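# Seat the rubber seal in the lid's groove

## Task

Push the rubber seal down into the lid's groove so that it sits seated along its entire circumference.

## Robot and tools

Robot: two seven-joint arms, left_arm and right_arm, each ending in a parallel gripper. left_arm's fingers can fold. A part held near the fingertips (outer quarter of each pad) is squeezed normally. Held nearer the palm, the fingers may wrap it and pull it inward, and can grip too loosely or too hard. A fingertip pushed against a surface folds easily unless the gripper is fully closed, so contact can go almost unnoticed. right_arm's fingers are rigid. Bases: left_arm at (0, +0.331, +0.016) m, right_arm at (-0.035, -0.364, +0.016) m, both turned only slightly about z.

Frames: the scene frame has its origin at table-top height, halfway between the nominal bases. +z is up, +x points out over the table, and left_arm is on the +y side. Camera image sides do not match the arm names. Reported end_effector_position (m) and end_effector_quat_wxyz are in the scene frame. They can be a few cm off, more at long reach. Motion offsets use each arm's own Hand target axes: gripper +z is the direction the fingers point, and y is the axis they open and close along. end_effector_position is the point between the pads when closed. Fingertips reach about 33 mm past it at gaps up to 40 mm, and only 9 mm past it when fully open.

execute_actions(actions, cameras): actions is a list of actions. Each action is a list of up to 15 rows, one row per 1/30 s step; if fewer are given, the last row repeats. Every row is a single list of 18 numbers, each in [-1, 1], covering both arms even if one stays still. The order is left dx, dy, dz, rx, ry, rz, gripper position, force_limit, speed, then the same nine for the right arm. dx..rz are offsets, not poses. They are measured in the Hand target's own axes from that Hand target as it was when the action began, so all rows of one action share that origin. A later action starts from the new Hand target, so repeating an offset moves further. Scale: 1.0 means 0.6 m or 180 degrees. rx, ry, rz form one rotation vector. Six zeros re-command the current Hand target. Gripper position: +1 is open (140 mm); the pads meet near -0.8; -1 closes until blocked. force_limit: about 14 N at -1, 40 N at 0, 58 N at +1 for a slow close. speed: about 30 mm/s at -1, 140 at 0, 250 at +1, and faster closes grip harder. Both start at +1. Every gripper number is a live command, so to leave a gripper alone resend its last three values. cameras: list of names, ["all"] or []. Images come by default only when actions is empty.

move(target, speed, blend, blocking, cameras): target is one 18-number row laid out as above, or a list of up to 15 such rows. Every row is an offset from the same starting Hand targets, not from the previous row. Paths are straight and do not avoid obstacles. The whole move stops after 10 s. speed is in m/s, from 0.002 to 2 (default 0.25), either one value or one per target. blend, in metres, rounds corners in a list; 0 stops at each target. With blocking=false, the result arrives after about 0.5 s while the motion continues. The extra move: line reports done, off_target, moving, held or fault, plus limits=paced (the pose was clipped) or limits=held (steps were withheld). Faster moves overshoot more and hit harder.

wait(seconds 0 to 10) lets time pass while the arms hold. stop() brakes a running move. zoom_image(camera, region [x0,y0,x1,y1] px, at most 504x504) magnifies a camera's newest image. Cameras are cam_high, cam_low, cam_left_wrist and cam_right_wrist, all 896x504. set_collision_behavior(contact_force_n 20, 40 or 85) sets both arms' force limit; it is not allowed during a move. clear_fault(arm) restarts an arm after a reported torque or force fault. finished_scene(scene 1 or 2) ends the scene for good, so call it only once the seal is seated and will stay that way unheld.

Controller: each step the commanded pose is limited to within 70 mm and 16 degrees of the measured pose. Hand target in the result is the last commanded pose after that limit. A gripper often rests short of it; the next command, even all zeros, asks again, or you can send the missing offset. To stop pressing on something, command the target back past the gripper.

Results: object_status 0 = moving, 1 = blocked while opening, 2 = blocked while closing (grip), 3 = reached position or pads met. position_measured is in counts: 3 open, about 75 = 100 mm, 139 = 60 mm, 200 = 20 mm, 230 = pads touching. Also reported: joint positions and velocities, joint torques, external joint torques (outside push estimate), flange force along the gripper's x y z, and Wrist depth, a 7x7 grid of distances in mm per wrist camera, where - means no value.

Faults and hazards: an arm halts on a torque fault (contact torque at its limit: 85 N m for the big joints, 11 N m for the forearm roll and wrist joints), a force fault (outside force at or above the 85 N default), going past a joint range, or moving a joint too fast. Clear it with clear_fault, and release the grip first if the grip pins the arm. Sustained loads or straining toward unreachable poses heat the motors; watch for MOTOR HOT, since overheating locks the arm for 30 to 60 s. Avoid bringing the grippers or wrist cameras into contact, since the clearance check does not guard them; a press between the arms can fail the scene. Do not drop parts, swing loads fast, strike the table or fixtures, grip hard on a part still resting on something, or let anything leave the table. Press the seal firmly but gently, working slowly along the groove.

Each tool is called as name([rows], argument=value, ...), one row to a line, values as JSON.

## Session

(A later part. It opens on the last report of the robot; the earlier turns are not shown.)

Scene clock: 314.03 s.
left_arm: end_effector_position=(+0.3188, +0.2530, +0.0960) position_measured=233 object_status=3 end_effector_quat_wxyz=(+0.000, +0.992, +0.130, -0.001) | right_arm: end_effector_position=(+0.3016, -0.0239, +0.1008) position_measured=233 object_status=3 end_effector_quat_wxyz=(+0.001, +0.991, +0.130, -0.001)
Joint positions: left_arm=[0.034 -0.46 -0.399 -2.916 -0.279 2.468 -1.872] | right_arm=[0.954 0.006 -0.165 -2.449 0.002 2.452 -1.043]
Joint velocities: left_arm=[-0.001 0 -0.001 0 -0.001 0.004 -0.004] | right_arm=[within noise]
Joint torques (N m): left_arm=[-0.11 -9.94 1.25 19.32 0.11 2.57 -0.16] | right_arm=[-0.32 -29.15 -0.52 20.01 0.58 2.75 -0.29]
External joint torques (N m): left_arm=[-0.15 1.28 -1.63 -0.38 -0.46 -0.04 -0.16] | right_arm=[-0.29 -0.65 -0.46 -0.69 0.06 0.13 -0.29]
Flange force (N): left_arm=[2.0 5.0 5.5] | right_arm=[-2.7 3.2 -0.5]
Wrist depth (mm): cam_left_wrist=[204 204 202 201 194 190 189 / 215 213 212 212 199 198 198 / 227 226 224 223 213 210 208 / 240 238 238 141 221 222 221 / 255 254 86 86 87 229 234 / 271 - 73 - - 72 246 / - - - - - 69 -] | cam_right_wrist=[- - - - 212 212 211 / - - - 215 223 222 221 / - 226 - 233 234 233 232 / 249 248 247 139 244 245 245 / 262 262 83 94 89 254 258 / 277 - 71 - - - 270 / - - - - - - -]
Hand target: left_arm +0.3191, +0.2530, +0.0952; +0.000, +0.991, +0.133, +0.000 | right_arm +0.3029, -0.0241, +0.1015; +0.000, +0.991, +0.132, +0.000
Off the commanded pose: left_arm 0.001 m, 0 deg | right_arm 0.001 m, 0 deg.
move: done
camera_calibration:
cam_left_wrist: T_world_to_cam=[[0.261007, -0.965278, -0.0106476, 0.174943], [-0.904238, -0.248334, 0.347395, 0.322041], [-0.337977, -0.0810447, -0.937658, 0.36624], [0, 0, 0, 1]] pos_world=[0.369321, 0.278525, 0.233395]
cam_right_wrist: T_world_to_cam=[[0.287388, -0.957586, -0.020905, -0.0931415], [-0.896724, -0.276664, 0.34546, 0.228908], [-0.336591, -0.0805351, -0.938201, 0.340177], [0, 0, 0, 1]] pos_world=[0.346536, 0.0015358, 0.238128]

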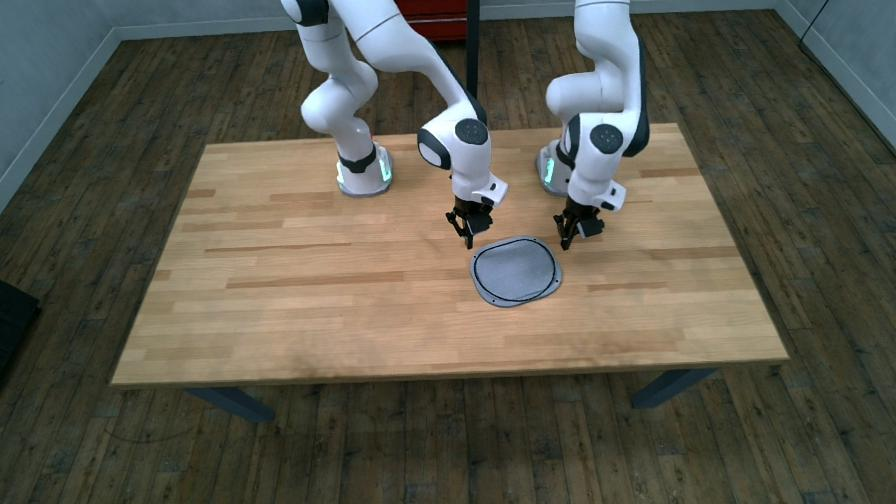

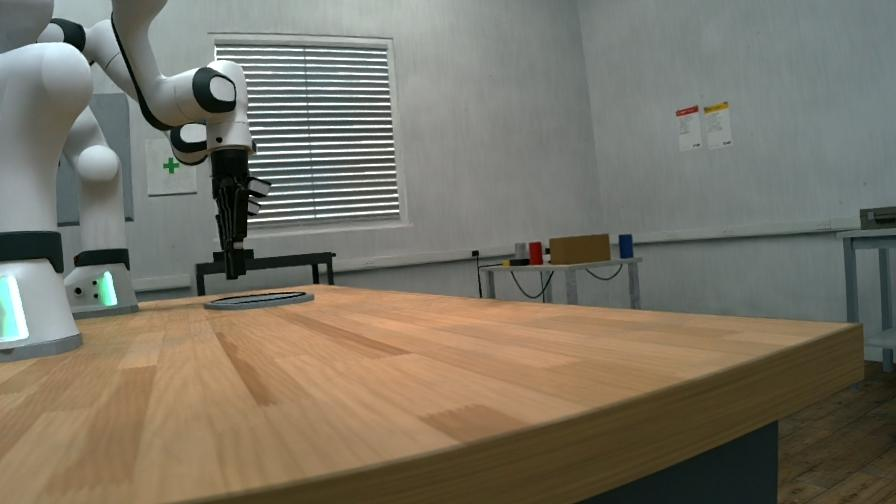

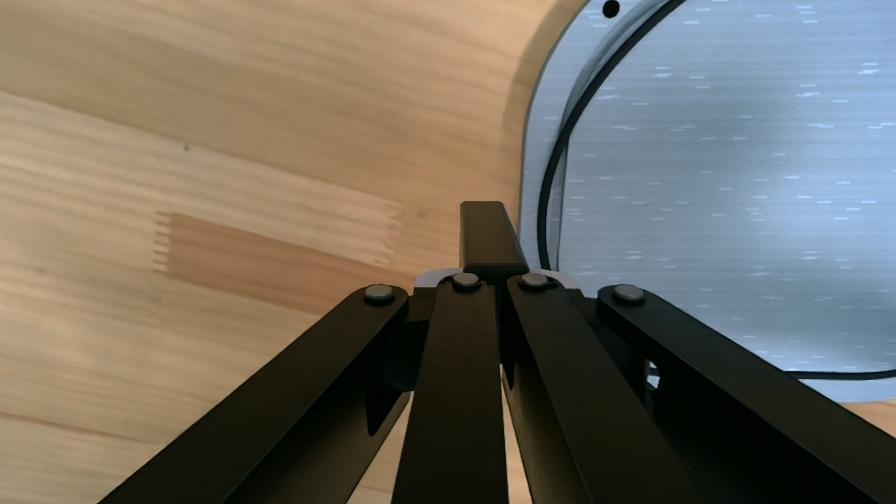

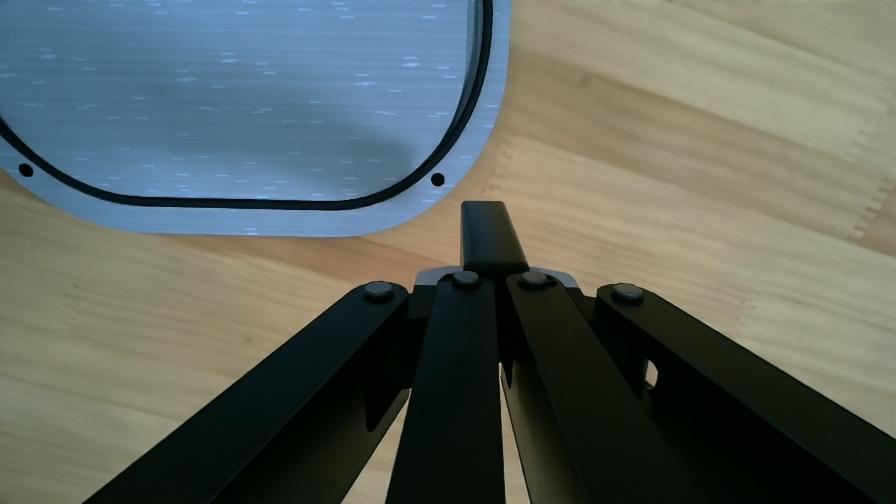

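move([
  [-0.02,0,0.05,0,0,0,-1,-0.3,0,0,0,0,0,0,0,-1,-0.3,0],
  [-0.02,0,0.0678,0,0,0,-1,-0.3,0,0,0,0,0,0,0,-1,-0.3,0],
  [-0.02,0.0475,0.0678,0,0,0,-1,-0.3,0,0,0,0,0,0,0,-1,-0.3,0],
], speed=[0.08,0.03,0.03], cameras=["cam_left_wrist"])

zoom_image(camera="cam_left_wrist", region=[400, 0, 700, 270])

Scene clock: 325.33 s.
left_arm: end_effector_position=(+0.3136, +0.2227, +0.0548) position_measured=233 object_status=3 end_effector_quat_wxyz=(-0.001, +0.992, +0.128, -0.001) | right_arm: end_effector_position=(+0.3016, -0.0239, +0.1008) position_measured=233 object_status=3 end_effector_quat_wxyz=(+0.001, +0.991, +0.130, -0.001)
Joint positions: left_arm=[0.036 -0.307 -0.513 -2.927 -0.308 2.635 -1.948] | right_arm=[0.954 0.006 -0.165 -2.449 0.002 2.452 -1.043]
Joint velocities: left_arm=[-0.002 0 0.001 0.001 0.001 0 -0.007] | right_arm=[within noise]
Joint torques (N m): left_arm=[0.68 -10.73 1.14 17.55 0.08 3.51 -0.17] | right_arm=[-0.24 -29.2 -0.57 20.09 0.58 2.73 -0.32]
External joint torques (N m): left_arm=[0.71 2.65 -1.36 0.32 -0.36 0.9 -0.17] | right_arm=[-0.29 -0.74 -0.6 -0.63 0.07 0.11 -0.32]
Flange force (N): left_arm=[9.3 7.6 16.4] | right_arm=[-2.6 3.4 -0.7]
Wrist depth (mm): cam_left_wrist=[167 166 165 163 153 152 153 / 176 175 174 171 160 160 159 / 185 184 184 181 170 169 168 / 196 195 195 189 178 178 178 / 209 208 86 86 87 185 189 / 223 - 73 - - 72 198 / - - - - - 69 -] | cam_right_wrist=[- - - 200 212 212 211 / 213 209 - 213 223 222 222 / 229 223 219 227 233 233 232 / 249 248 248 139 244 246 245 / 263 261 83 94 89 254 259 / 276 - 71 - - - 271 / - - - - - - -]
Hand target: left_arm +0.3150, +0.2223, +0.0546; +0.000, +0.991, +0.133, +0.000 | right_arm +0.3029, -0.0241, +0.1015; +0.000, +0.991, +0.132, +0.000
Off the commanded pose: left_arm 0.002 m, 1 deg | right_arm 0.001 m, 0 deg.
move: done
camera_calibration:
cam_left_wrist: T_world_to_cam=[[0.25835, -0.965978, -0.0119027, 0.147671], [-0.904734, -0.246253, 0.347585, 0.323775], [-0.338691, -0.0790297, -0.937573, 0.323152], [0, 0, 0, 1]] pos_world=[0.364229, 0.247916, 0.192197]
Images, in order (width x height): cam_left_wrist 896x504.

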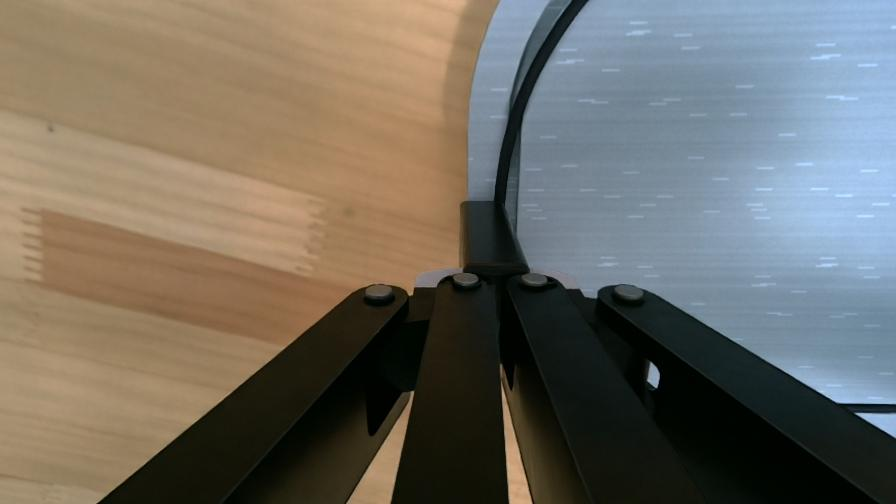

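Scaled by 1.680.

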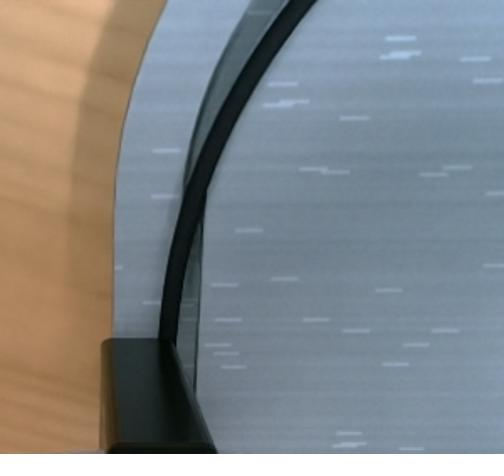

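move([
  [0,0,-0.02,0,0,0,-1,-0.3,0,0,0,0,0,0,0,-1,-0.3,0],
  [0,-0.033,-0.02,0,0,0,-1,-0.3,0,0,0,0,0,0,0,-1,-0.3,0],
  [0,-0.033,0.003,0,0,0,-1,-0.3,0,0,0,0,0,0,0,-1,-0.3,0],
], speed=[0.06,0.06,0.02], cameras=["cam_left_wrist"])

Scene clock: 334.10 s.
left_arm: end_effector_position=(+0.3094, +0.2408, +0.0534) position_measured=233 object_status=3 end_effector_quat_wxyz=(+0.001, +0.991, +0.134, -0.001) | right_arm: end_effector_position=(+0.3016, -0.0239, +0.1008) position_measured=233 object_status=3 end_effector_quat_wxyz=(+0.001, +0.991, +0.130, -0.001)
Joint positions: left_arm=[0.031 -0.326 -0.459 -2.957 -0.306 2.642 -1.911] | right_arm=[0.954 0.006 -0.165 -2.449 0.002 2.452 -1.043]
Joint velocities: left_arm=[-0.001 0.001 0 -0.002 0.001 0.006 0.001] | right_arm=[within noise]
Joint torques (N m): left_arm=[0.18 -11.55 0.64 16.79 0.94 2.66 0.08] | right_arm=[-0.3 -29.14 -0.55 19.99 0.58 2.75 -0.31]
External joint torques (N m): left_arm=[0.18 1.43 -1.65 -0.36 0.5 0.06 0.08] | right_arm=[-0.38 -0.5 -0.6 -0.88 0.06 0.1 -0.31]
Flange force (N): left_arm=[4.8 4.5 8.2] | right_arm=[-2.8 3.5 -0.1]
Wrist depth (mm): cam_left_wrist=[165 164 163 163 153 151 150 / 174 173 172 172 159 159 158 / 183 183 182 179 169 168 166 / 194 194 193 187 177 177 177 / 207 206 86 85 87 183 187 / 220 - 73 - - 72 197 / - - - - - 69 -] | cam_right_wrist=[- 203 202 - 212 212 211 / - - 212 219 223 221 221 / - - - 229 234 233 232 / 249 248 247 139 243 246 245 / 263 262 83 94 89 253 258 / 276 - 71 - - - 270 / - - - - - - -]
Hand target: left_arm +0.3098, +0.2414, +0.0527; +0.000, +0.991, +0.133, +0.000 | right_arm +0.3029, -0.0241, +0.1015; +0.000, +0.991, +0.132, +0.000
Off the commanded pose: left_arm 0.001 m, 0 deg | right_arm 0.001 m, 0 deg.
move: done
camera_calibration:
cam_left_wrist: T_world_to_cam=[[0.269632, -0.962926, -0.00846793, 0.161844], [-0.901834, -0.255589, 0.348382, 0.326331], [-0.337631, -0.0862983, -0.937314, 0.323272], [0, 0, 0, 1]] pos_world=[0.359804, 0.267148, 0.19069]
Images, in order (width x height): cam_left_wrist 896x504.

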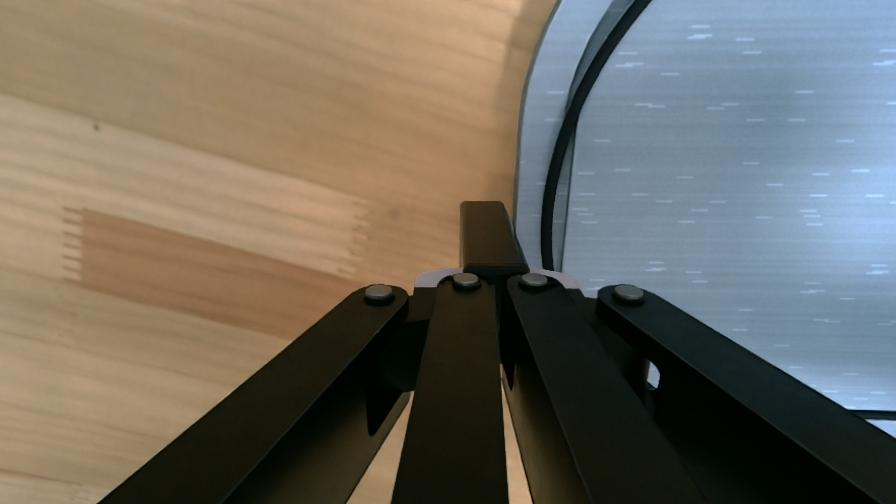

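move([
  [0,0,-0.005,0,0,0,-1,-0.3,0,0,0,0,0,0,0,-1,-0.3,0],
  [0,0.014,-0.005,0,0,0,-1,-0.3,0,0,0,0,0,0,0,-1,-0.3,0],
  [0,0.014,0.0022,0,0,0,-1,-0.3,0,0,0,0,0,0,0,-1,-0.3,0],
], speed=[0.02,0.03,0.02])

move(target=[0,0.0165,0,0,0,0,-1,-0.3,0,0,0,0,0,0,0,-1,-0.3,0], speed=0.02, cameras=["cam_left_wrist"])

zoom_image(camera="cam_left_wrist", region=[400, 0, 700, 270])

Scene clock: 344.63 s.
left_arm: end_effector_position=(+0.3107, +0.2333, +0.0515) position_measured=233 object_status=3 end_effector_quat_wxyz=(+0.000, +0.991, +0.131, -0.002) | right_arm: end_effector_position=(+0.3016, -0.0239, +0.1008) position_measured=233 object_status=3 end_effector_quat_wxyz=(+0.001, +0.991, +0.130, -0.001)
Joint positions: left_arm=[0.034 -0.309 -0.483 -2.946 -0.306 2.648 -1.926] | right_arm=[0.954 0.006 -0.165 -2.449 0.002 2.452 -1.043]
Joint velocities: left_arm=[0.001 0 0 -0.002 -0.003 0.004 -0.003] | right_arm=[within noise]
Joint torques (N m): left_arm=[0.76 -11.87 0.65 16.92 0.49 2.54 -0.2] | right_arm=[-0.29 -29.17 -0.58 20.04 0.59 2.74 -0.29]
External joint torques (N m): left_arm=[0.76 1.41 -1.69 -0.13 0.06 -0.07 -0.2] | right_arm=[-0.39 -0.62 -0.66 -0.7 0.07 0.12 -0.29]
Flange force (N): left_arm=[5.5 5.4 8.1] | right_arm=[-2.5 3.4 -0.4]
Wrist depth (mm): cam_left_wrist=[164 163 162 161 150 149 149 / 172 171 170 170 158 157 156 / 182 181 180 177 166 165 164 / 192 191 190 185 176 175 174 / 205 203 86 86 87 182 184 / 218 - 73 - - 72 194 / - - - - - 69 -] | cam_right_wrist=[- - - - 212 212 211 / 216 - - 217 222 222 221 / 222 230 228 233 234 233 232 / 249 248 248 139 244 245 245 / 263 262 83 94 89 253 258 / 277 - 71 - - - 270 / - - - - - - -]
Hand target: left_arm +0.3120, +0.2333, +0.0514; +0.000, +0.991, +0.133, +0.000 | right_arm +0.3029, -0.0241, +0.1015; +0.000, +0.991, +0.132, +0.000
Off the commanded pose: left_arm 0.001 m, 0 deg | right_arm 0.001 m, 0 deg.
move: done

Scene clock: 345.73 s.
left_arm: end_effector_position=(+0.3130, +0.2248, +0.0514) position_measured=233 object_status=3 end_effector_quat_wxyz=(+0.000, +0.991, +0.131, -0.001) | right_arm: end_effector_position=(+0.3016, -0.0239, +0.1008) position_measured=233 object_status=3 end_effector_quat_wxyz=(+0.001, +0.991, +0.130, -0.001)
Joint positions: left_arm=[0.039 -0.295 -0.509 -2.931 -0.306 2.649 -1.949] | right_arm=[0.954 0.006 -0.165 -2.449 0.002 2.452 -1.043]
Joint torques (N m): left_arm=[-0.22 -11.38 0.36 17.59 0.3 2.99 -0.05] | right_arm=[-0.28 -29.17 -0.56 20.03 0.58 2.74 -0.37]
External joint torques (N m): left_arm=[-0.19 2.15 -2.03 0.58 -0.13 0.39 -0.05] | right_arm=[-0.3 -0.51 -0.56 -0.85 0.06 0.09 -0.37]
Flange force (N): left_arm=[6.4 8.4 12.1] | right_arm=[-2.6 3.5 -0.1]
Wrist depth (mm): cam_left_wrist=[164 163 162 160 149 149 148 / 173 172 170 169 157 157 156 / 182 181 181 177 166 165 164 / 192 192 191 185 175 175 174 / 204 204 86 85 87 181 184 / 219 - 73 - - 72 194 / - - - - - 69 -] | cam_right_wrist=[- 205 - - 212 212 212 / - - - 216 222 222 222 / 227 - 224 230 233 233 232 / 249 249 247 139 243 245 245 / 263 262 83 94 89 254 258 / 275 - 71 - - - 270 / - - - - - - -]
Hand target: left_arm +0.3147, +0.2237, +0.0514; +0.000, +0.991, +0.133, +0.000 | right_arm +0.3029, -0.0241, +0.1015; +0.000, +0.991, +0.132, +0.000
Off the commanded pose: left_arm 0.002 m, 0 deg | right_arm 0.001 m, 0 deg.
move: done
camera_calibration:
cam_left_wrist: T_world_to_cam=[[0.26389, -0.96449, -0.0109982, 0.147727], [-0.902881, -0.251013, 0.348998, 0.32543], [-0.339365, -0.0821668, -0.937059, 0.320835], [0, 0, 0, 1]] pos_world=[0.363722, 0.25053, 0.188692]
Images, in order (width x height): cam_left_wrist 896x504.

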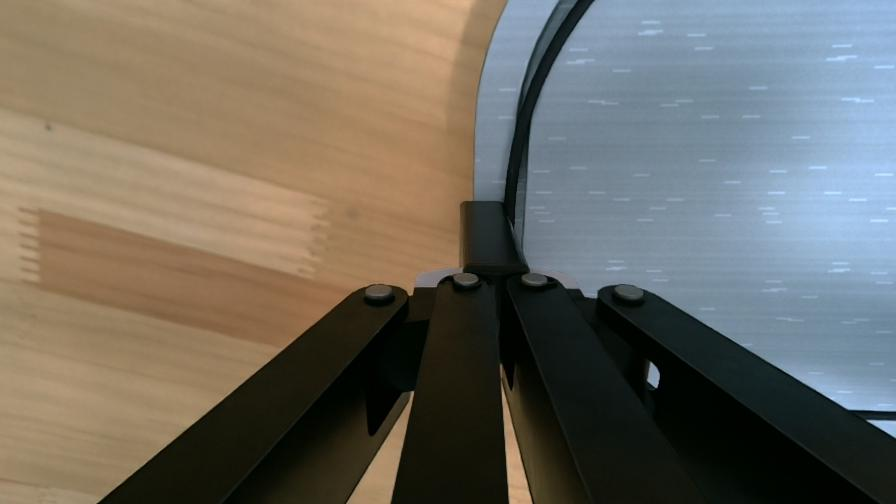

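Scaled by 1.680.

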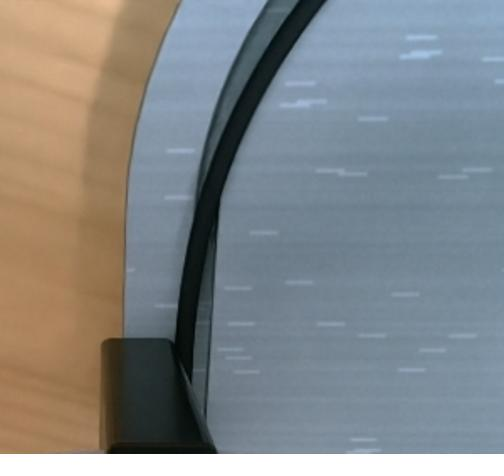

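move(target=[0,0.0095,0,0,0,0,-1,-0.3,0,0,0,0,0,0,0,-1,-0.3,0], speed=0.02)

move([
  [0,0,-0.012,0,0,0,-1,-0.3,0,0,0,0,0,0,0,-1,-0.3,0],
  [0,0.015,-0.012,0,0,0,-1,-0.3,0,0,0,0,0,0,0,-1,-0.3,0],
  [0,0.015,0.0035,0,0,0,-1,-0.3,0,0,0,0,0,0,0,-1,-0.3,0],
], speed=0.03, cameras=["cam_left_wrist"])

zoom_image(camera="cam_left_wrist", region=[400, 0, 700, 270])

Scene clock: 351.90 s.
left_arm: end_effector_position=(+0.3147, +0.2196, +0.0514) position_measured=233 object_status=3 end_effector_quat_wxyz=(-0.001, +0.991, +0.131, -0.001) | right_arm: end_effector_position=(+0.3016, -0.0239, +0.1008) position_measured=233 object_status=3 end_effector_quat_wxyz=(+0.001, +0.991, +0.130, -0.001)
Joint positions: left_arm=[0.043 -0.287 -0.525 -2.921 -0.304 2.649 -1.963] | right_arm=[0.954 0.006 -0.165 -2.449 0.002 2.452 -1.043]
Joint velocities: left_arm=[0 0 -0.002 0.002 0.001 -0.002 -0.005] | right_arm=[within noise]
Joint torques (N m): left_arm=[-0.68 -11.64 0.23 17.43 0.28 2.73 -0.03] | right_arm=[-0.3 -29.23 -0.51 20.01 0.57 2.74 -0.35]
External joint torques (N m): left_arm=[-0.67 2.16 -2.22 0.36 -0.15 0.12 -0.03] | right_arm=[-0.28 -0.64 -0.47 -0.78 0.05 0.11 -0.35]
Flange force (N): left_arm=[4.4 8.5 10.6] | right_arm=[-2.8 3.4 -0.4]
Wrist depth (mm): cam_left_wrist=[164 163 162 160 149 149 149 / 173 171 171 166 157 156 156 / 182 181 180 178 166 165 164 / 193 192 191 185 174 175 174 / 205 204 86 85 87 181 185 / 219 - 73 - - 72 193 / - - - - - 69 -] | cam_right_wrist=[- - - - 212 212 211 / - - 213 - 223 222 221 / - - 220 229 233 233 232 / 249 249 248 139 243 246 245 / 264 262 83 94 89 253 259 / 276 - 71 - - - 271 / - - - - - - -]
Hand target: left_arm +0.3162, +0.2182, +0.0514; +0.000, +0.991, +0.133, +0.000 | right_arm +0.3029, -0.0241, +0.1015; +0.000, +0.991, +0.132, +0.000
Off the commanded pose: left_arm 0.002 m, 0 deg | right_arm 0.001 m, 0 deg.
move: done

Scene clock: 353.93 s.
left_arm: end_effector_position=(+0.3177, +0.2080, +0.0517) position_measured=233 object_status=3 end_effector_quat_wxyz=(+0.000, +0.992, +0.130, -0.001) | right_arm: end_effector_position=(+0.3016, -0.0239, +0.1008) position_measured=233 object_status=3 end_effector_quat_wxyz=(+0.001, +0.991, +0.130, -0.001)
Joint positions: left_arm=[0.048 -0.27 -0.556 -2.901 -0.305 2.649 -1.987] | right_arm=[0.954 0.006 -0.165 -2.449 0.002 2.452 -1.043]
Joint velocities: left_arm=[0.001 -0.001 -0.002 0 0.001 0.002 -0.007] | right_arm=[within noise]
Joint torques (N m): left_arm=[1.87 -9 1.77 14.7 1.2 3.83 -0.2] | right_arm=[-0.28 -29.2 -0.53 20.02 0.58 2.76 -0.35]
External joint torques (N m): left_arm=[1.9 5.01 -0.74 -2.3 0.77 1.24 -0.2] | right_arm=[-0.34 -0.56 -0.56 -0.83 0.06 0.11 -0.35]
Flange force (N): left_arm=[15.5 7.0 30.7] | right_arm=[-2.7 3.5 -0.2]
Wrist depth (mm): cam_left_wrist=[164 163 162 155 150 149 149 / 173 172 171 162 158 157 156 / 182 181 180 169 166 166 165 / 192 192 190 173 175 175 175 / 204 204 86 86 87 182 185 / 219 - 73 - - 72 194 / - - - - - 69 -] | cam_right_wrist=[- - - - 212 212 211 / - - - 216 223 222 221 / - - - 227 234 233 232 / 250 249 247 139 244 245 245 / 264 263 83 94 89 254 258 / 276 - 71 - - - 270 / - - - - - - -]
Hand target: left_arm +0.3185, +0.2096, +0.0493; +0.000, +0.991, +0.133, +0.000 | right_arm +0.3029, -0.0241, +0.1015; +0.000, +0.991, +0.132, +0.000
Off the commanded pose: left_arm 0.003 m, 0 deg | right_arm 0.001 m, 0 deg.
move: done
camera_calibration:
cam_left_wrist: T_world_to_cam=[[0.261267, -0.965216, -0.00989708, 0.131212], [-0.903795, -0.248216, 0.348629, 0.325108], [-0.338959, -0.0821405, -0.937208, 0.321204], [0, 0, 0, 1]] pos_world=[0.368425, 0.233729, 0.188991]
Images, in order (width x height): cam_left_wrist 896x504.

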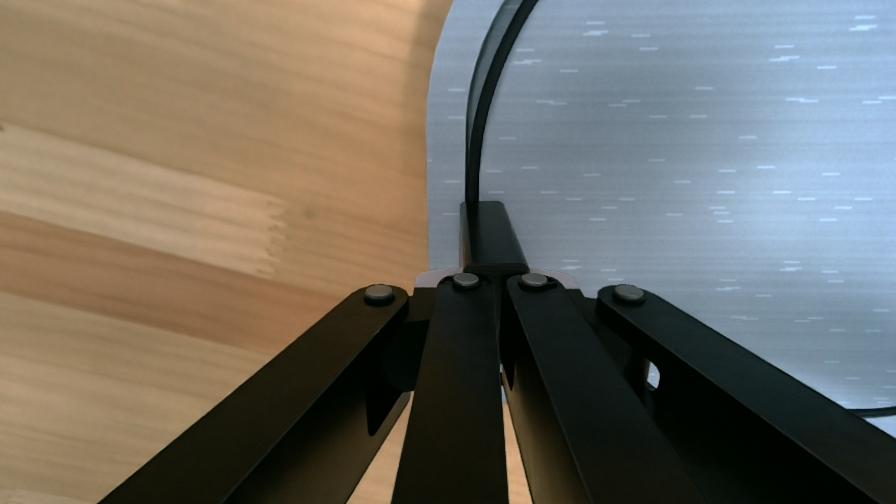

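Scaled by 1.680.

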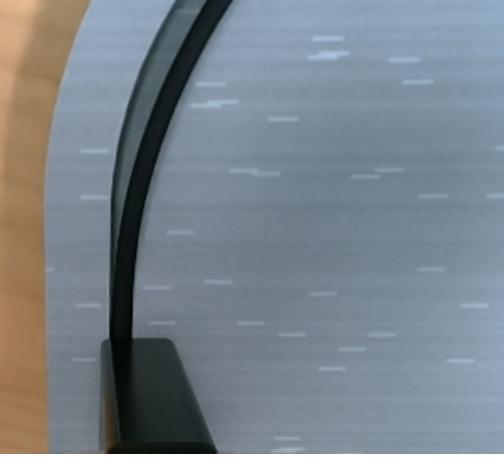

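move([
  [0,0,-0.015,0,0,0,-1,-0.3,0,0,0,0,0,0,0,-1,-0.3,0],
  [0,-0.007,-0.015,0,0,0,-1,-0.3,0,0,0,0,0,0,0,-1,-0.3,0],
  [0,-0.007,0.001,0,0,0,-1,-0.3,0,0,0,0,0,0,0,-1,-0.3,0],
  [0,-0.007,-0.015,0,0,0,-1,-0.3,0,0,0,0,0,0,0,-1,-0.3,0],
  [-0.03,-0.006,-0.015,0,0,0,-1,-0.3,0,0,0,0,0,0,0,-1,-0.3,0],
  [-0.03,-0.006,0.001,0,0,0,-1,-0.3,0,0,0,0,0,0,0,-1,-0.3,0],
], speed=[0.05,0.05,0.03,0.05,0.05,0.03], blend=[0.003,0.003,0,0.003,0.003,0], cameras=["cam_left_wrist"])

zoom_image(camera="cam_left_wrist", region=[400, 0, 700, 270])

Scene clock: 361.63 s.
left_arm: end_effector_position=(+0.2995, +0.2080, +0.0515) position_measured=233 object_status=3 end_effector_quat_wxyz=(-0.001, +0.992, +0.130, -0.001) | right_arm: end_effector_position=(+0.3016, -0.0239, +0.1008) position_measured=233 object_status=3 end_effector_quat_wxyz=(+0.001, +0.991, +0.130, -0.001)
Joint positions: left_arm=[-0.004 -0.323 -0.543 -2.949 -0.35 2.641 -1.98] | right_arm=[0.954 0.006 -0.165 -2.449 0.002 2.452 -1.043]
Joint velocities: left_arm=[0.001 0.001 -0.004 0.001 0 0.001 0] | right_arm=[within noise]
Joint torques (N m): left_arm=[0.54 -6.21 0.61 14.5 0.31 4.27 -0.2] | right_arm=[-0.3 -29.18 -0.55 20.02 0.57 2.74 -0.31]
External joint torques (N m): left_arm=[0.55 6.37 -2.13 -2.49 -0.13 1.66 -0.2] | right_arm=[-0.27 -0.55 -0.5 -0.82 0.05 0.1 -0.31]
Flange force (N): left_arm=[13.5 11.7 38.3] | right_arm=[-2.8 3.3 -0.3]
Wrist depth (mm): cam_left_wrist=[164 163 162 154 150 148 149 / 173 172 171 162 158 158 156 / 182 182 181 171 166 166 164 / 193 192 191 173 174 175 174 / 205 204 86 86 87 182 185 / 219 - 73 - - 72 192 / - - - - - 69 -] | cam_right_wrist=[- - - 201 211 212 211 / - - - 212 223 222 221 / - 225 - 230 234 234 232 / 250 248 247 139 244 245 244 / 263 262 83 95 89 253 259 / 276 - 71 - - - 270 / - - - - - - -]
Hand target: left_arm +0.3002, +0.2083, +0.0487; +0.000, +0.991, +0.133, +0.000 | right_arm +0.3029, -0.0241, +0.1015; +0.000, +0.991, +0.132, +0.000
Off the commanded pose: left_arm 0.003 m, 0 deg | right_arm 0.001 m, 0 deg.
move: done; blend cut to 0.0021 m at target 1, 0.0021 m at target 2
camera_calibration:
cam_left_wrist: T_world_to_cam=[[0.261105, -0.965244, -0.0113415, 0.136076], [-0.903606, -0.248531, 0.348895, 0.308727], [-0.339588, -0.0808501, -0.937093, 0.314764], [0, 0, 0, 1]] pos_world=[0.350327, 0.233524, 0.188793]
Images, in order (width x height): cam_left_wrist 896x504.

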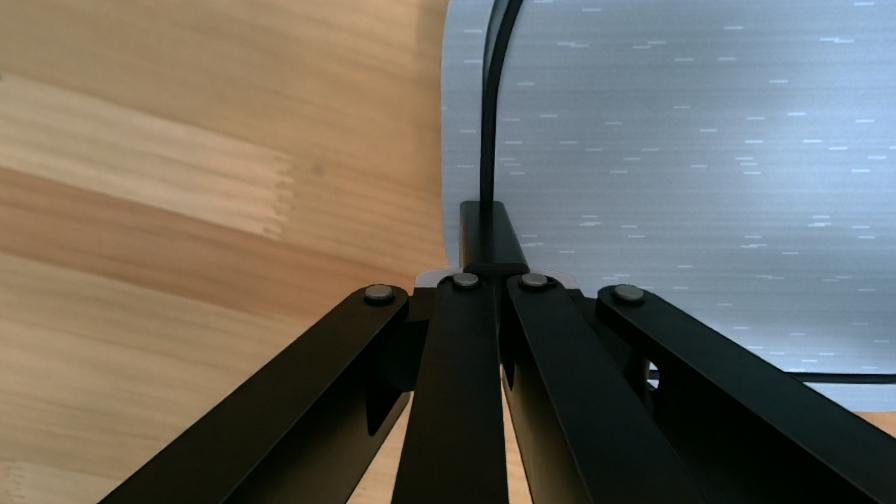

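Scaled by 1.680.

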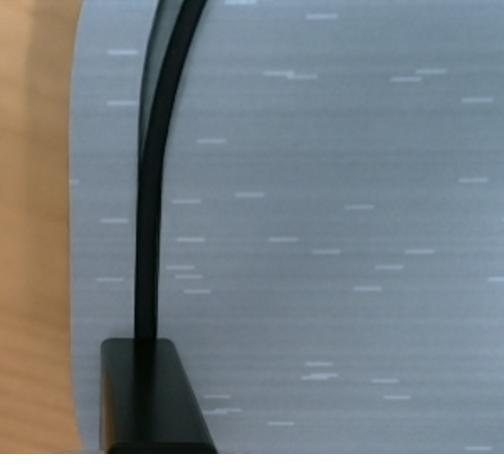

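move([
  [0,0,-0.015,0,0,0,-1,-0.3,0,0,0,0,0,0,0,-1,-0.3,0],
  [-0.025,0.006,-0.015,0,0,0,-1,-0.3,0,0,0,0,0,0,0,-1,-0.3,0],
  [-0.025,0.006,0.001,0,0,0,-1,-0.3,0,0,0,0,0,0,0,-1,-0.3,0],
  [-0.025,0.006,-0.015,0,0,0,-1,-0.3,0,0,0,0,0,0,0,-1,-0.3,0],
  [0.06,0,-0.015,0,0,0,-1,-0.3,0,0,0,0,0,0,0,-1,-0.3,0],
  [0.06,0,0.001,0,0,0,-1,-0.3,0,0,0,0,0,0,0,-1,-0.3,0],
], speed=[0.05,0.05,0.03,0.05,0.07,0.03], blend=[0.003,0.003,0,0.003,0.003,0], cameras=["cam_left_wrist"])

zoom_image(camera="cam_left_wrist", region=[400, 0, 700, 270])

Scene clock: 372.67 s.
left_arm: end_effector_position=(+0.3321, +0.2165, +0.0515) position_measured=233 object_status=3 end_effector_quat_wxyz=(-0.002, +0.992, +0.129, -0.004) | right_arm: end_effector_position=(+0.3016, -0.0239, +0.1008) position_measured=233 object_status=3 end_effector_quat_wxyz=(+0.001, +0.991, +0.130, -0.001)
Joint positions: left_arm=[0.093 -0.23 -0.548 -2.864 -0.254 2.645 -1.983] | right_arm=[0.954 0.006 -0.165 -2.449 0.002 2.452 -1.043]
Joint velocities: left_arm=[0.002 0 -0.002 -0.001 0.003 0 -0.005] | right_arm=[within noise]
Joint torques (N m): left_arm=[2.35 -6.84 1.86 14.81 1.32 6.05 -0.02] | right_arm=[-0.22 -29.09 -0.53 20.02 0.58 2.76 -0.26]
External joint torques (N m): left_arm=[2.36 8.54 -0.39 -2.47 0.9 3.45 -0.02] | right_arm=[-0.17 -0.61 -0.46 -0.68 0.06 0.14 -0.26]
Flange force (N): left_arm=[25.6 10.5 52.7] | right_arm=[-2.7 3.0 -0.3]
Wrist depth (mm): cam_left_wrist=[164 163 162 160 149 148 148 / 173 171 171 166 157 156 156 / 183 182 181 170 165 165 164 / 194 192 191 172 174 175 174 / 206 204 86 86 87 181 184 / 220 - 73 - - 72 194 / - - - - - 69 -] | cam_right_wrist=[- - - - 212 212 211 / - - - 215 222 221 222 / - - - 230 234 234 233 / 249 248 249 139 243 246 245 / 263 262 83 93 89 254 258 / 276 - 71 - - - 270 / - - - - - - -]
Hand target: left_arm +0.3349, +0.2178, +0.0481; +0.000, +0.991, +0.133, +0.000 | right_arm +0.3029, -0.0241, +0.1015; +0.000, +0.991, +0.132, +0.000
Off the commanded pose: left_arm 0.005 m, 1 deg | right_arm 0.001 m, 0 deg.
move: off_target (left_arm)
camera_calibration:
cam_left_wrist: T_world_to_cam=[[0.260587, -0.965348, -0.0140616, 0.136142], [-0.902065, -0.248643, 0.352781, 0.33958], [-0.344053, -0.0792458, -0.9356, 0.327566], [0, 0, 0, 1]] pos_world=[0.383546, 0.241817, 0.188588]
Images, in order (width x height): cam_left_wrist 896x504.

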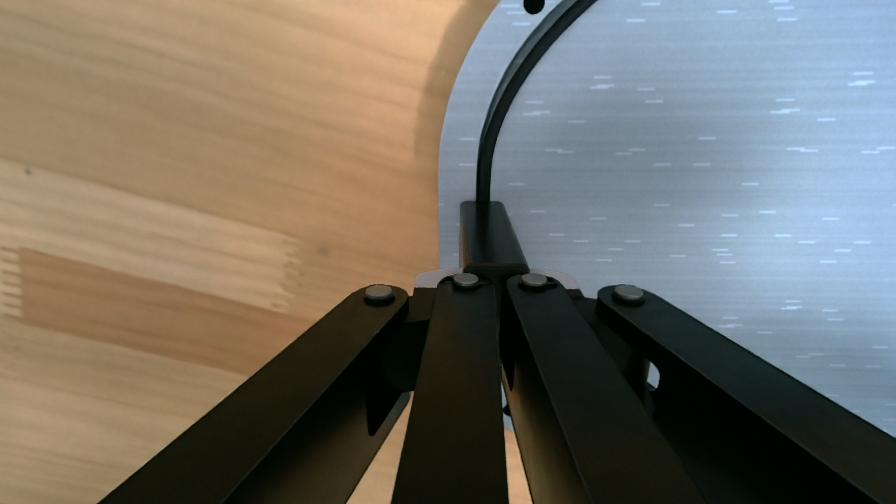

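Scaled by 1.680.

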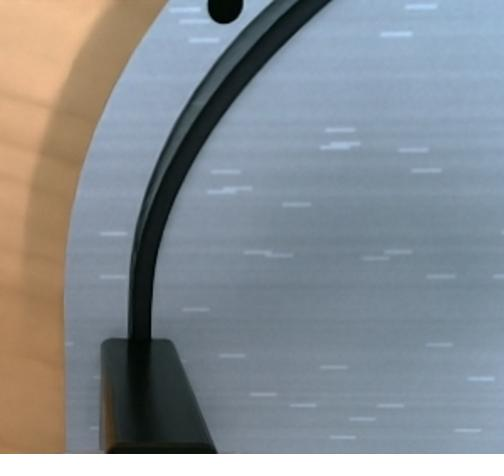

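move([
  [0,0,-0.018,0,0,0,-1,-0.3,0,0,0,0,0,0,0,-1,-0.3,0],
  [0.03,0.005,-0.018,0,0,0,-1,-0.3,0,0,0,0,0,0,0,-1,-0.3,0],
  [0.03,0.005,-0.002,0,0,0,-1,-0.3,0,0,0,0,0,0,0,-1,-0.3,0],
  [0.03,0.005,-0.018,0,0,0,-1,-0.3,0,0,0,0,0,0,0,-1,-0.3,0],
  [0.055,0.0145,-0.018,0,0,0,-1,-0.3,0,0,0,0,0,0,0,-1,-0.3,0],
  [0.055,0.0145,-0.002,0,0,0,-1,-0.3,0,0,0,0,0,0,0,-1,-0.3,0],
], speed=[0.05,0.05,0.03,0.05,0.07,0.03], blend=[0.003,0.003,0,0.003,0.003,0], cameras=["cam_left_wrist","cam_right_wrist"])

zoom_image(camera="cam_left_wrist", region=[400, 0, 700, 270])

Scene clock: 383.33 s.
left_arm: end_effector_position=(+0.3669, +0.2179, +0.0520) position_measured=233 object_status=3 end_effector_quat_wxyz=(-0.002, +0.991, +0.130, -0.002) | right_arm: end_effector_position=(+0.3016, -0.0239, +0.1008) position_measured=233 object_status=3 end_effector_quat_wxyz=(+0.001, +0.991, +0.130, -0.001)
Joint positions: left_arm=[0.17 -0.134 -0.563 -2.769 -0.147 2.645 -2.027] | right_arm=[0.954 0.006 -0.165 -2.449 0.002 2.452 -1.043]
Joint velocities: left_arm=[-0.002 0.001 -0.001 0 -0.001 0 -0.007] | right_arm=[within noise]
Joint torques (N m): left_arm=[1.53 -11.32 0.69 16.47 1.15 4.75 -0.17] | right_arm=[-0.3 -29.15 -0.53 20.08 0.57 2.74 -0.29]
External joint torques (N m): left_arm=[1.61 6.91 -0.75 -1.15 0.71 2.16 -0.17] | right_arm=[-0.33 -0.63 -0.54 -0.73 0.05 0.1 -0.29]
Flange force (N): left_arm=[19.6 10.3 37.6] | right_arm=[-2.7 3.3 -0.5]
Wrist depth (mm): cam_left_wrist=[164 164 162 161 157 150 149 / 173 172 171 168 157 156 156 / 183 182 181 168 165 165 164 / 194 192 191 141 174 175 173 / 206 204 86 86 87 181 184 / 219 - 73 - - 72 193 / - - - - - 69 -] | cam_right_wrist=[- - 205 202 212 212 211 / 213 - 212 212 222 221 221 / - 229 - 231 233 233 232 / 249 248 248 139 244 245 244 / 262 262 83 93 89 253 258 / 276 - 71 - - - 270 / - - - - - - -]
Hand target: left_arm +0.3691, +0.2181, +0.0494; +0.000, +0.991, +0.133, +0.000 | right_arm +0.3029, -0.0241, +0.1015; +0.000, +0.991, +0.132, +0.000
Off the commanded pose: left_arm 0.003 m, 0 deg | right_arm 0.001 m, 0 deg.
move: done
camera_calibration:
cam_left_wrist: T_world_to_cam=[[0.262525, -0.964821, -0.0142069, 0.127658], [-0.902565, -0.250739, 0.35001, 0.371884], [-0.341259, -0.0790635, -0.936638, 0.339025], [0, 0, 0, 1]] pos_world=[0.417832, 0.243217, 0.189195]
cam_right_wrist: T_world_to_cam=[[0.287571, -0.95753, -0.0209429, -0.0931964], [-0.896699, -0.276855, 0.345371, 0.22892], [-0.336501, -0.0805391, -0.938233, 0.340153], [0, 0, 0, 1]] pos_world=[0.346535, 0.00153493, 0.238128]
Images, in order (width x height): cam_left_wrist 896x504, cam_right_wrist 896x504.

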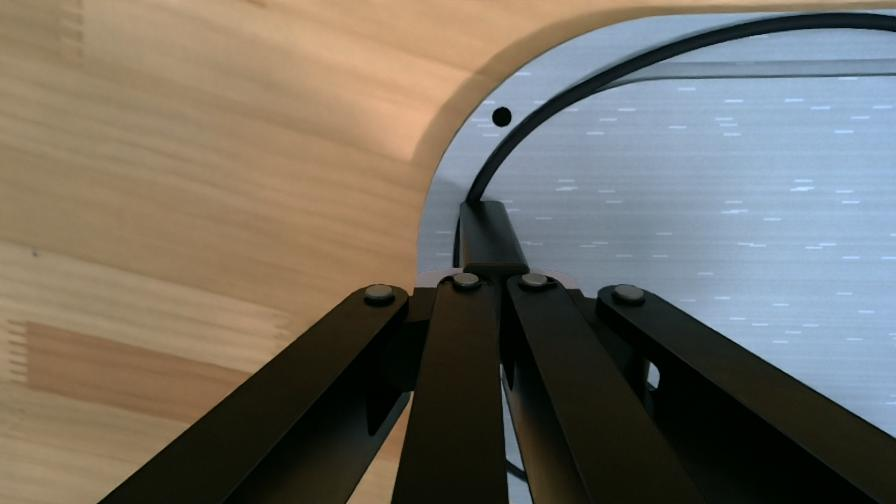

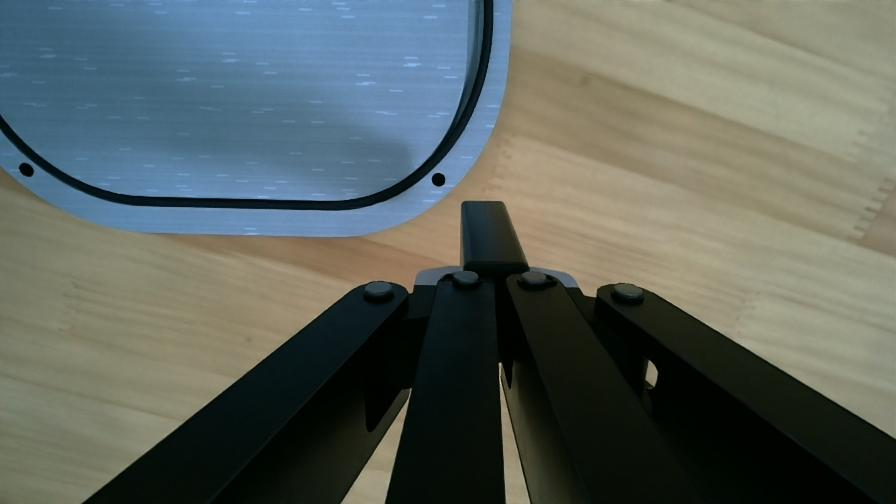

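Scaled by 1.680.

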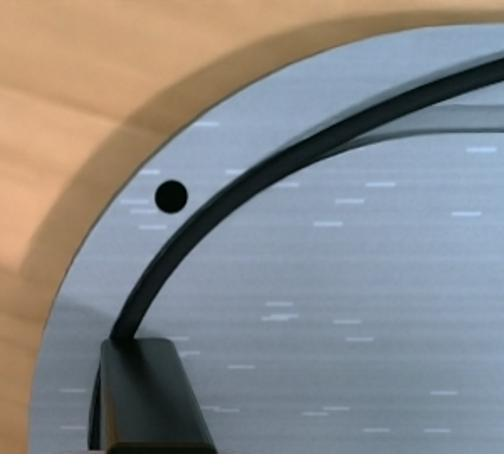

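move([
  [0,0,-0.018,0,0,0,-1,-0.3,0,0,0,0,0,0,0,-1,-0.3,0],
  [0.0258,-0.005,-0.018,0,0,0,-1,-0.3,0,0,0,0,0,0,0,-1,-0.3,0],
  [0.0258,-0.005,-0.001,0,0,0,-1,-0.3,0,0,0,0,0,0,0,-1,-0.3,0],
  [0.0258,-0.005,-0.018,0,0,0,-1,-0.3,0,0,0,0,0,0,0,-1,-0.3,0],
  [0.0483,0.0067,-0.018,0,0,0,-1,-0.3,0,0,0,0,0,0,0,-1,-0.3,0],
  [0.0483,0.0067,-0.002,0,0,0,-1,-0.3,0,0,0,0,0,0,0,-1,-0.3,0],
  [0.0483,0.0067,-0.018,0,0,0,-1,-0.3,0,0,0,0,0,0,0,-1,-0.3,0],
  [0.068,0.0275,-0.018,0,0,0,-1,-0.3,0,0,0,0,0,0,0,-1,-0.3,0],
  [0.068,0.0275,-0.002,0,0,0,-1,-0.3,0,0,0,0,0,0,0,-1,-0.3,0],
], speed=[0.05,0.05,0.03,0.05,0.07,0.03,0.05,0.07,0.03], blend=[0.003,0.003,0,0.003,0.003,0,0.003,0.003,0], cameras=["cam_left_wrist"])

zoom_image(camera="cam_left_wrist", region=[420, 100, 820, 300])

Scene clock: 396.43 s.
left_arm: end_effector_position=(+0.4117, +0.2138, +0.0529) position_measured=233 object_status=3 end_effector_quat_wxyz=(-0.002, +0.991, +0.131, -0.001) | right_arm: end_effector_position=(+0.3016, -0.0239, +0.1008) position_measured=233 object_status=3 end_effector_quat_wxyz=(+0.001, +0.991, +0.130, -0.001)
Joint positions: left_arm=[0.211 -0.008 -0.554 -2.634 -0.005 2.623 -2.107] | right_arm=[0.954 0.006 -0.165 -2.449 0.002 2.452 -1.043]
Joint velocities: left_arm=[0 0.001 0 0 0 0 -0.007] | right_arm=[within noise]
Joint torques (N m): left_arm=[0.54 -16.89 -0.65 17.36 1.18 3.71 -0.11] | right_arm=[-0.26 -29.13 -0.56 20.01 0.58 2.75 -0.3]
External joint torques (N m): left_arm=[0.61 5.58 -0.69 -0.91 0.72 1.11 -0.11] | right_arm=[-0.29 -0.5 -0.57 -0.78 0.06 0.12 -0.3]
Flange force (N): left_arm=[12.7 8.0 24.4] | right_arm=[-2.5 3.2 -0.1]
Wrist depth (mm): cam_left_wrist=[165 164 162 162 161 160 159 / 174 172 171 170 169 168 167 / 183 182 181 177 166 165 163 / 193 193 191 173 174 175 174 / 206 204 86 86 87 181 184 / 220 - 73 - - 72 194 / - - - - - 69 -] | cam_right_wrist=[- 203 - - 212 212 211 / - - 216 210 222 222 221 / 225 - - 229 234 233 232 / 249 249 248 139 244 246 245 / 263 263 83 94 89 253 258 / 277 - 71 - - - 270 / - - - - - - -]
Hand target: left_arm +0.4128, +0.2129, +0.0506; +0.000, +0.991, +0.133, +0.000 | right_arm +0.3029, -0.0241, +0.1015; +0.000, +0.991, +0.132, +0.000
Off the commanded pose: left_arm 0.003 m, 0 deg | right_arm 0.001 m, 0 deg.
move: done
camera_calibration:
cam_left_wrist: T_world_to_cam=[[0.263441, -0.964584, -0.0132794, 0.111481], [-0.903167, -0.251457, 0.347935, 0.411495], [-0.338952, -0.0796667, -0.937425, 0.354152], [0, 0, 0, 1]] pos_world=[0.462321, 0.23922, 0.190298]
Images, in order (width x height): cam_left_wrist 896x504.

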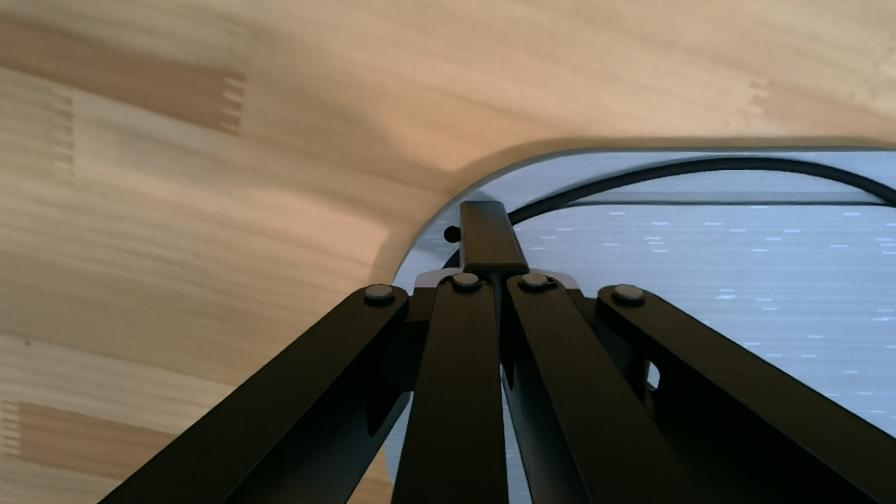

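Scaled by 1.260.

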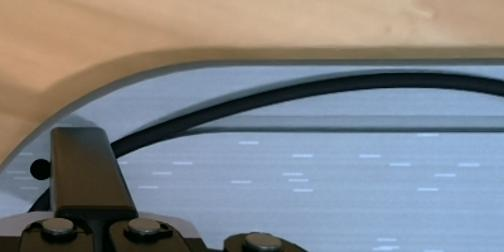

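move([
  [0,0,-0.05,0,0,0,-1,-0.3,0,0.107,0.018,0,0,0,0,-1,-0.3,0],
  [0,0,-0.05,0,0,0,-1,-0.3,0,0.107,0.018,0.0692,0,0,0,-1,-0.3,0],
], speed=0.08, blend=0.01, cameras=["cam_right_wrist"])

Scene clock: 406.83 s.
left_arm: end_effector_position=(+0.4127, +0.2132, +0.0795) position_measured=233 object_status=3 end_effector_quat_wxyz=(+0.000, +0.991, +0.134, +0.000) | right_arm: end_effector_position=(+0.3669, -0.0185, +0.0598) position_measured=233 object_status=3 end_effector_quat_wxyz=(+0.002, +0.991, +0.130, -0.001)
Joint positions: left_arm=[0.199 -0.09 -0.552 -2.625 -0.085 2.547 -2.055] | right_arm=[0.889 0.223 -0.177 -2.288 0.062 2.504 -1.165]
Joint velocities: left_arm=[within noise] | right_arm=[-0.002 -0.001 0 0.001 -0.001 0.004 -0.007]
Joint torques (N m): left_arm=[-0.22 -20.97 0.05 19.61 0.12 2.28 0.24] | right_arm=[-0.61 -34.91 -0.71 19.8 0.91 2.72 -0.28]
External joint torques (N m): left_arm=[-0.23 0.07 -1.09 0.27 -0.39 -0.32 0.24] | right_arm=[-0.64 0.05 0.26 -0.28 0.41 0.09 -0.28]
Flange force (N): left_arm=[-0.9 0.9 -2.0] | right_arm=[0.1 1.4 1.0]
Wrist depth (mm): cam_left_wrist=[189 187 187 186 185 184 184 / 198 198 196 195 194 193 193 / 209 208 207 202 195 191 191 / 221 220 219 141 202 203 201 / 236 234 86 86 87 210 214 / 250 - 73 - - 72 225 / - - - - - 69 -] | cam_right_wrist=[- 165 166 168 176 175 175 / - - - 185 184 184 184 / - 185 184 186 194 193 192 / - - - 120 202 203 203 / - - 82 94 89 210 214 / 231 - 71 - - - 225 / - - - - - - -]
Hand target: left_arm +0.4128, +0.2129, +0.0806; +0.000, +0.991, +0.133, +0.000 | right_arm +0.3676, -0.0177, +0.0599; +0.000, +0.991, +0.132, +0.000
Off the commanded pose: left_arm 0.001 m, 0 deg | right_arm 0.001 m, 0 deg.
move: done
camera_calibration:
cam_right_wrist: T_world_to_cam=[[0.287731, -0.957523, -0.019007, -0.107852], [-0.897208, -0.276443, 0.34438, 0.303371], [-0.335006, -0.0820356, -0.938638, 0.323602], [0, 0, 0, 1]] pos_world=[0.411628, 0.00714104, 0.19722]
Images, in order (width x height): cam_right_wrist 896x504.

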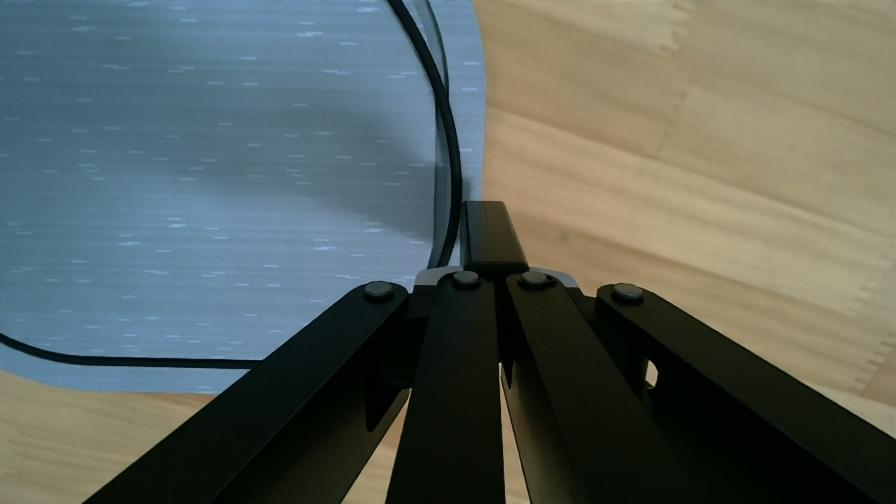

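move([
  [0,0,0,0,0,0,-1,-0.3,0,0,0.005,0.01,0,0,0,-1,-0.3,0],
  [0,0,0,0,0,0,-1,-0.3,0,0,0.005,0.0265,0,0,0,-1,-0.3,0],
  [0,0,0,0,0,0,-1,-0.3,0,0,-0.0105,0.0265,0,0,0,-1,-0.3,0],
], speed=0.02, cameras=["cam_right_wrist"])

Scene clock: 414.03 s.
left_arm: end_effector_position=(+0.4127, +0.2132, +0.0795) position_measured=233 object_status=3 end_effector_quat_wxyz=(+0.000, +0.991, +0.134, +0.000) | right_arm: end_effector_position=(+0.3673, -0.0129, +0.0444) position_measured=233 object_status=3 end_effector_quat_wxyz=(+0.000, +0.991, +0.136, +0.001)
Joint positions: left_arm=[0.199 -0.09 -0.552 -2.625 -0.085 2.547 -2.055] | right_arm=[0.882 0.262 -0.162 -2.282 0.071 2.541 -1.176]
Joint velocities: left_arm=[within noise] | right_arm=[0.001 0.002 0 0.001 0.001 0 0.004]
Joint torques (N m): left_arm=[-0.17 -20.98 -0.02 19.62 0.13 2.3 0.18] | right_arm=[0.18 -35.58 -0.85 19.17 0.64 2.58 0.31]
External joint torques (N m): left_arm=[-0.18 0.08 -1.16 0.22 -0.38 -0.31 0.18] | right_arm=[0.15 0.42 0.19 -0.52 0.17 -0.08 0.31]
Flange force (N): left_arm=[-0.9 1.1 -1.8] | right_arm=[-1.1 -0.4 0.8]
Wrist depth (mm): cam_left_wrist=[188 187 186 186 185 184 183 / 198 198 196 195 194 193 193 / 209 207 207 201 195 192 191 / 222 220 219 141 202 203 202 / 235 234 86 86 87 211 214 / 250 - 73 - - 72 225 / - - - - - 69 -] | cam_right_wrist=[155 - - 153 162 161 161 / - - 162 159 170 169 168 / - 171 168 167 178 178 177 / - - - 120 186 187 186 / 188 - 82 94 89 194 197 / 202 - 71 - - - 206 / - - - - - - -]
Hand target: left_arm +0.4128, +0.2129, +0.0806; +0.000, +0.991, +0.133, +0.000 | right_arm +0.3660, -0.0116, +0.0440; +0.000, +0.991, +0.132, +0.000
Off the commanded pose: left_arm 0.001 m, 0 deg | right_arm 0.002 m, 0 deg.
move: done
camera_calibration:
cam_right_wrist: T_world_to_cam=[[0.298468, -0.954176, -0.0215778, -0.106721], [-0.895018, -0.287672, 0.340863, 0.309722], [-0.33145, -0.0824243, -0.939865, 0.308442], [0, 0, 0, 1]] pos_world=[0.411292, 0.0126904, 0.182018]
Images, in order (width x height): cam_right_wrist 896x504.

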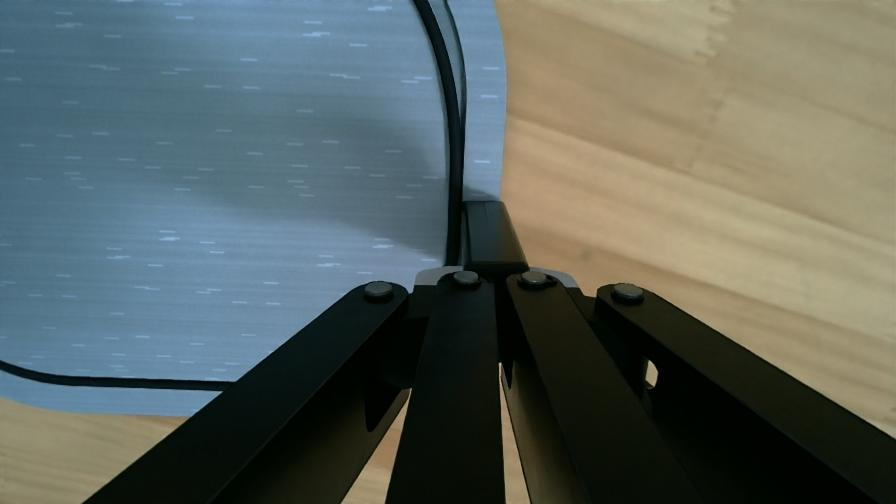

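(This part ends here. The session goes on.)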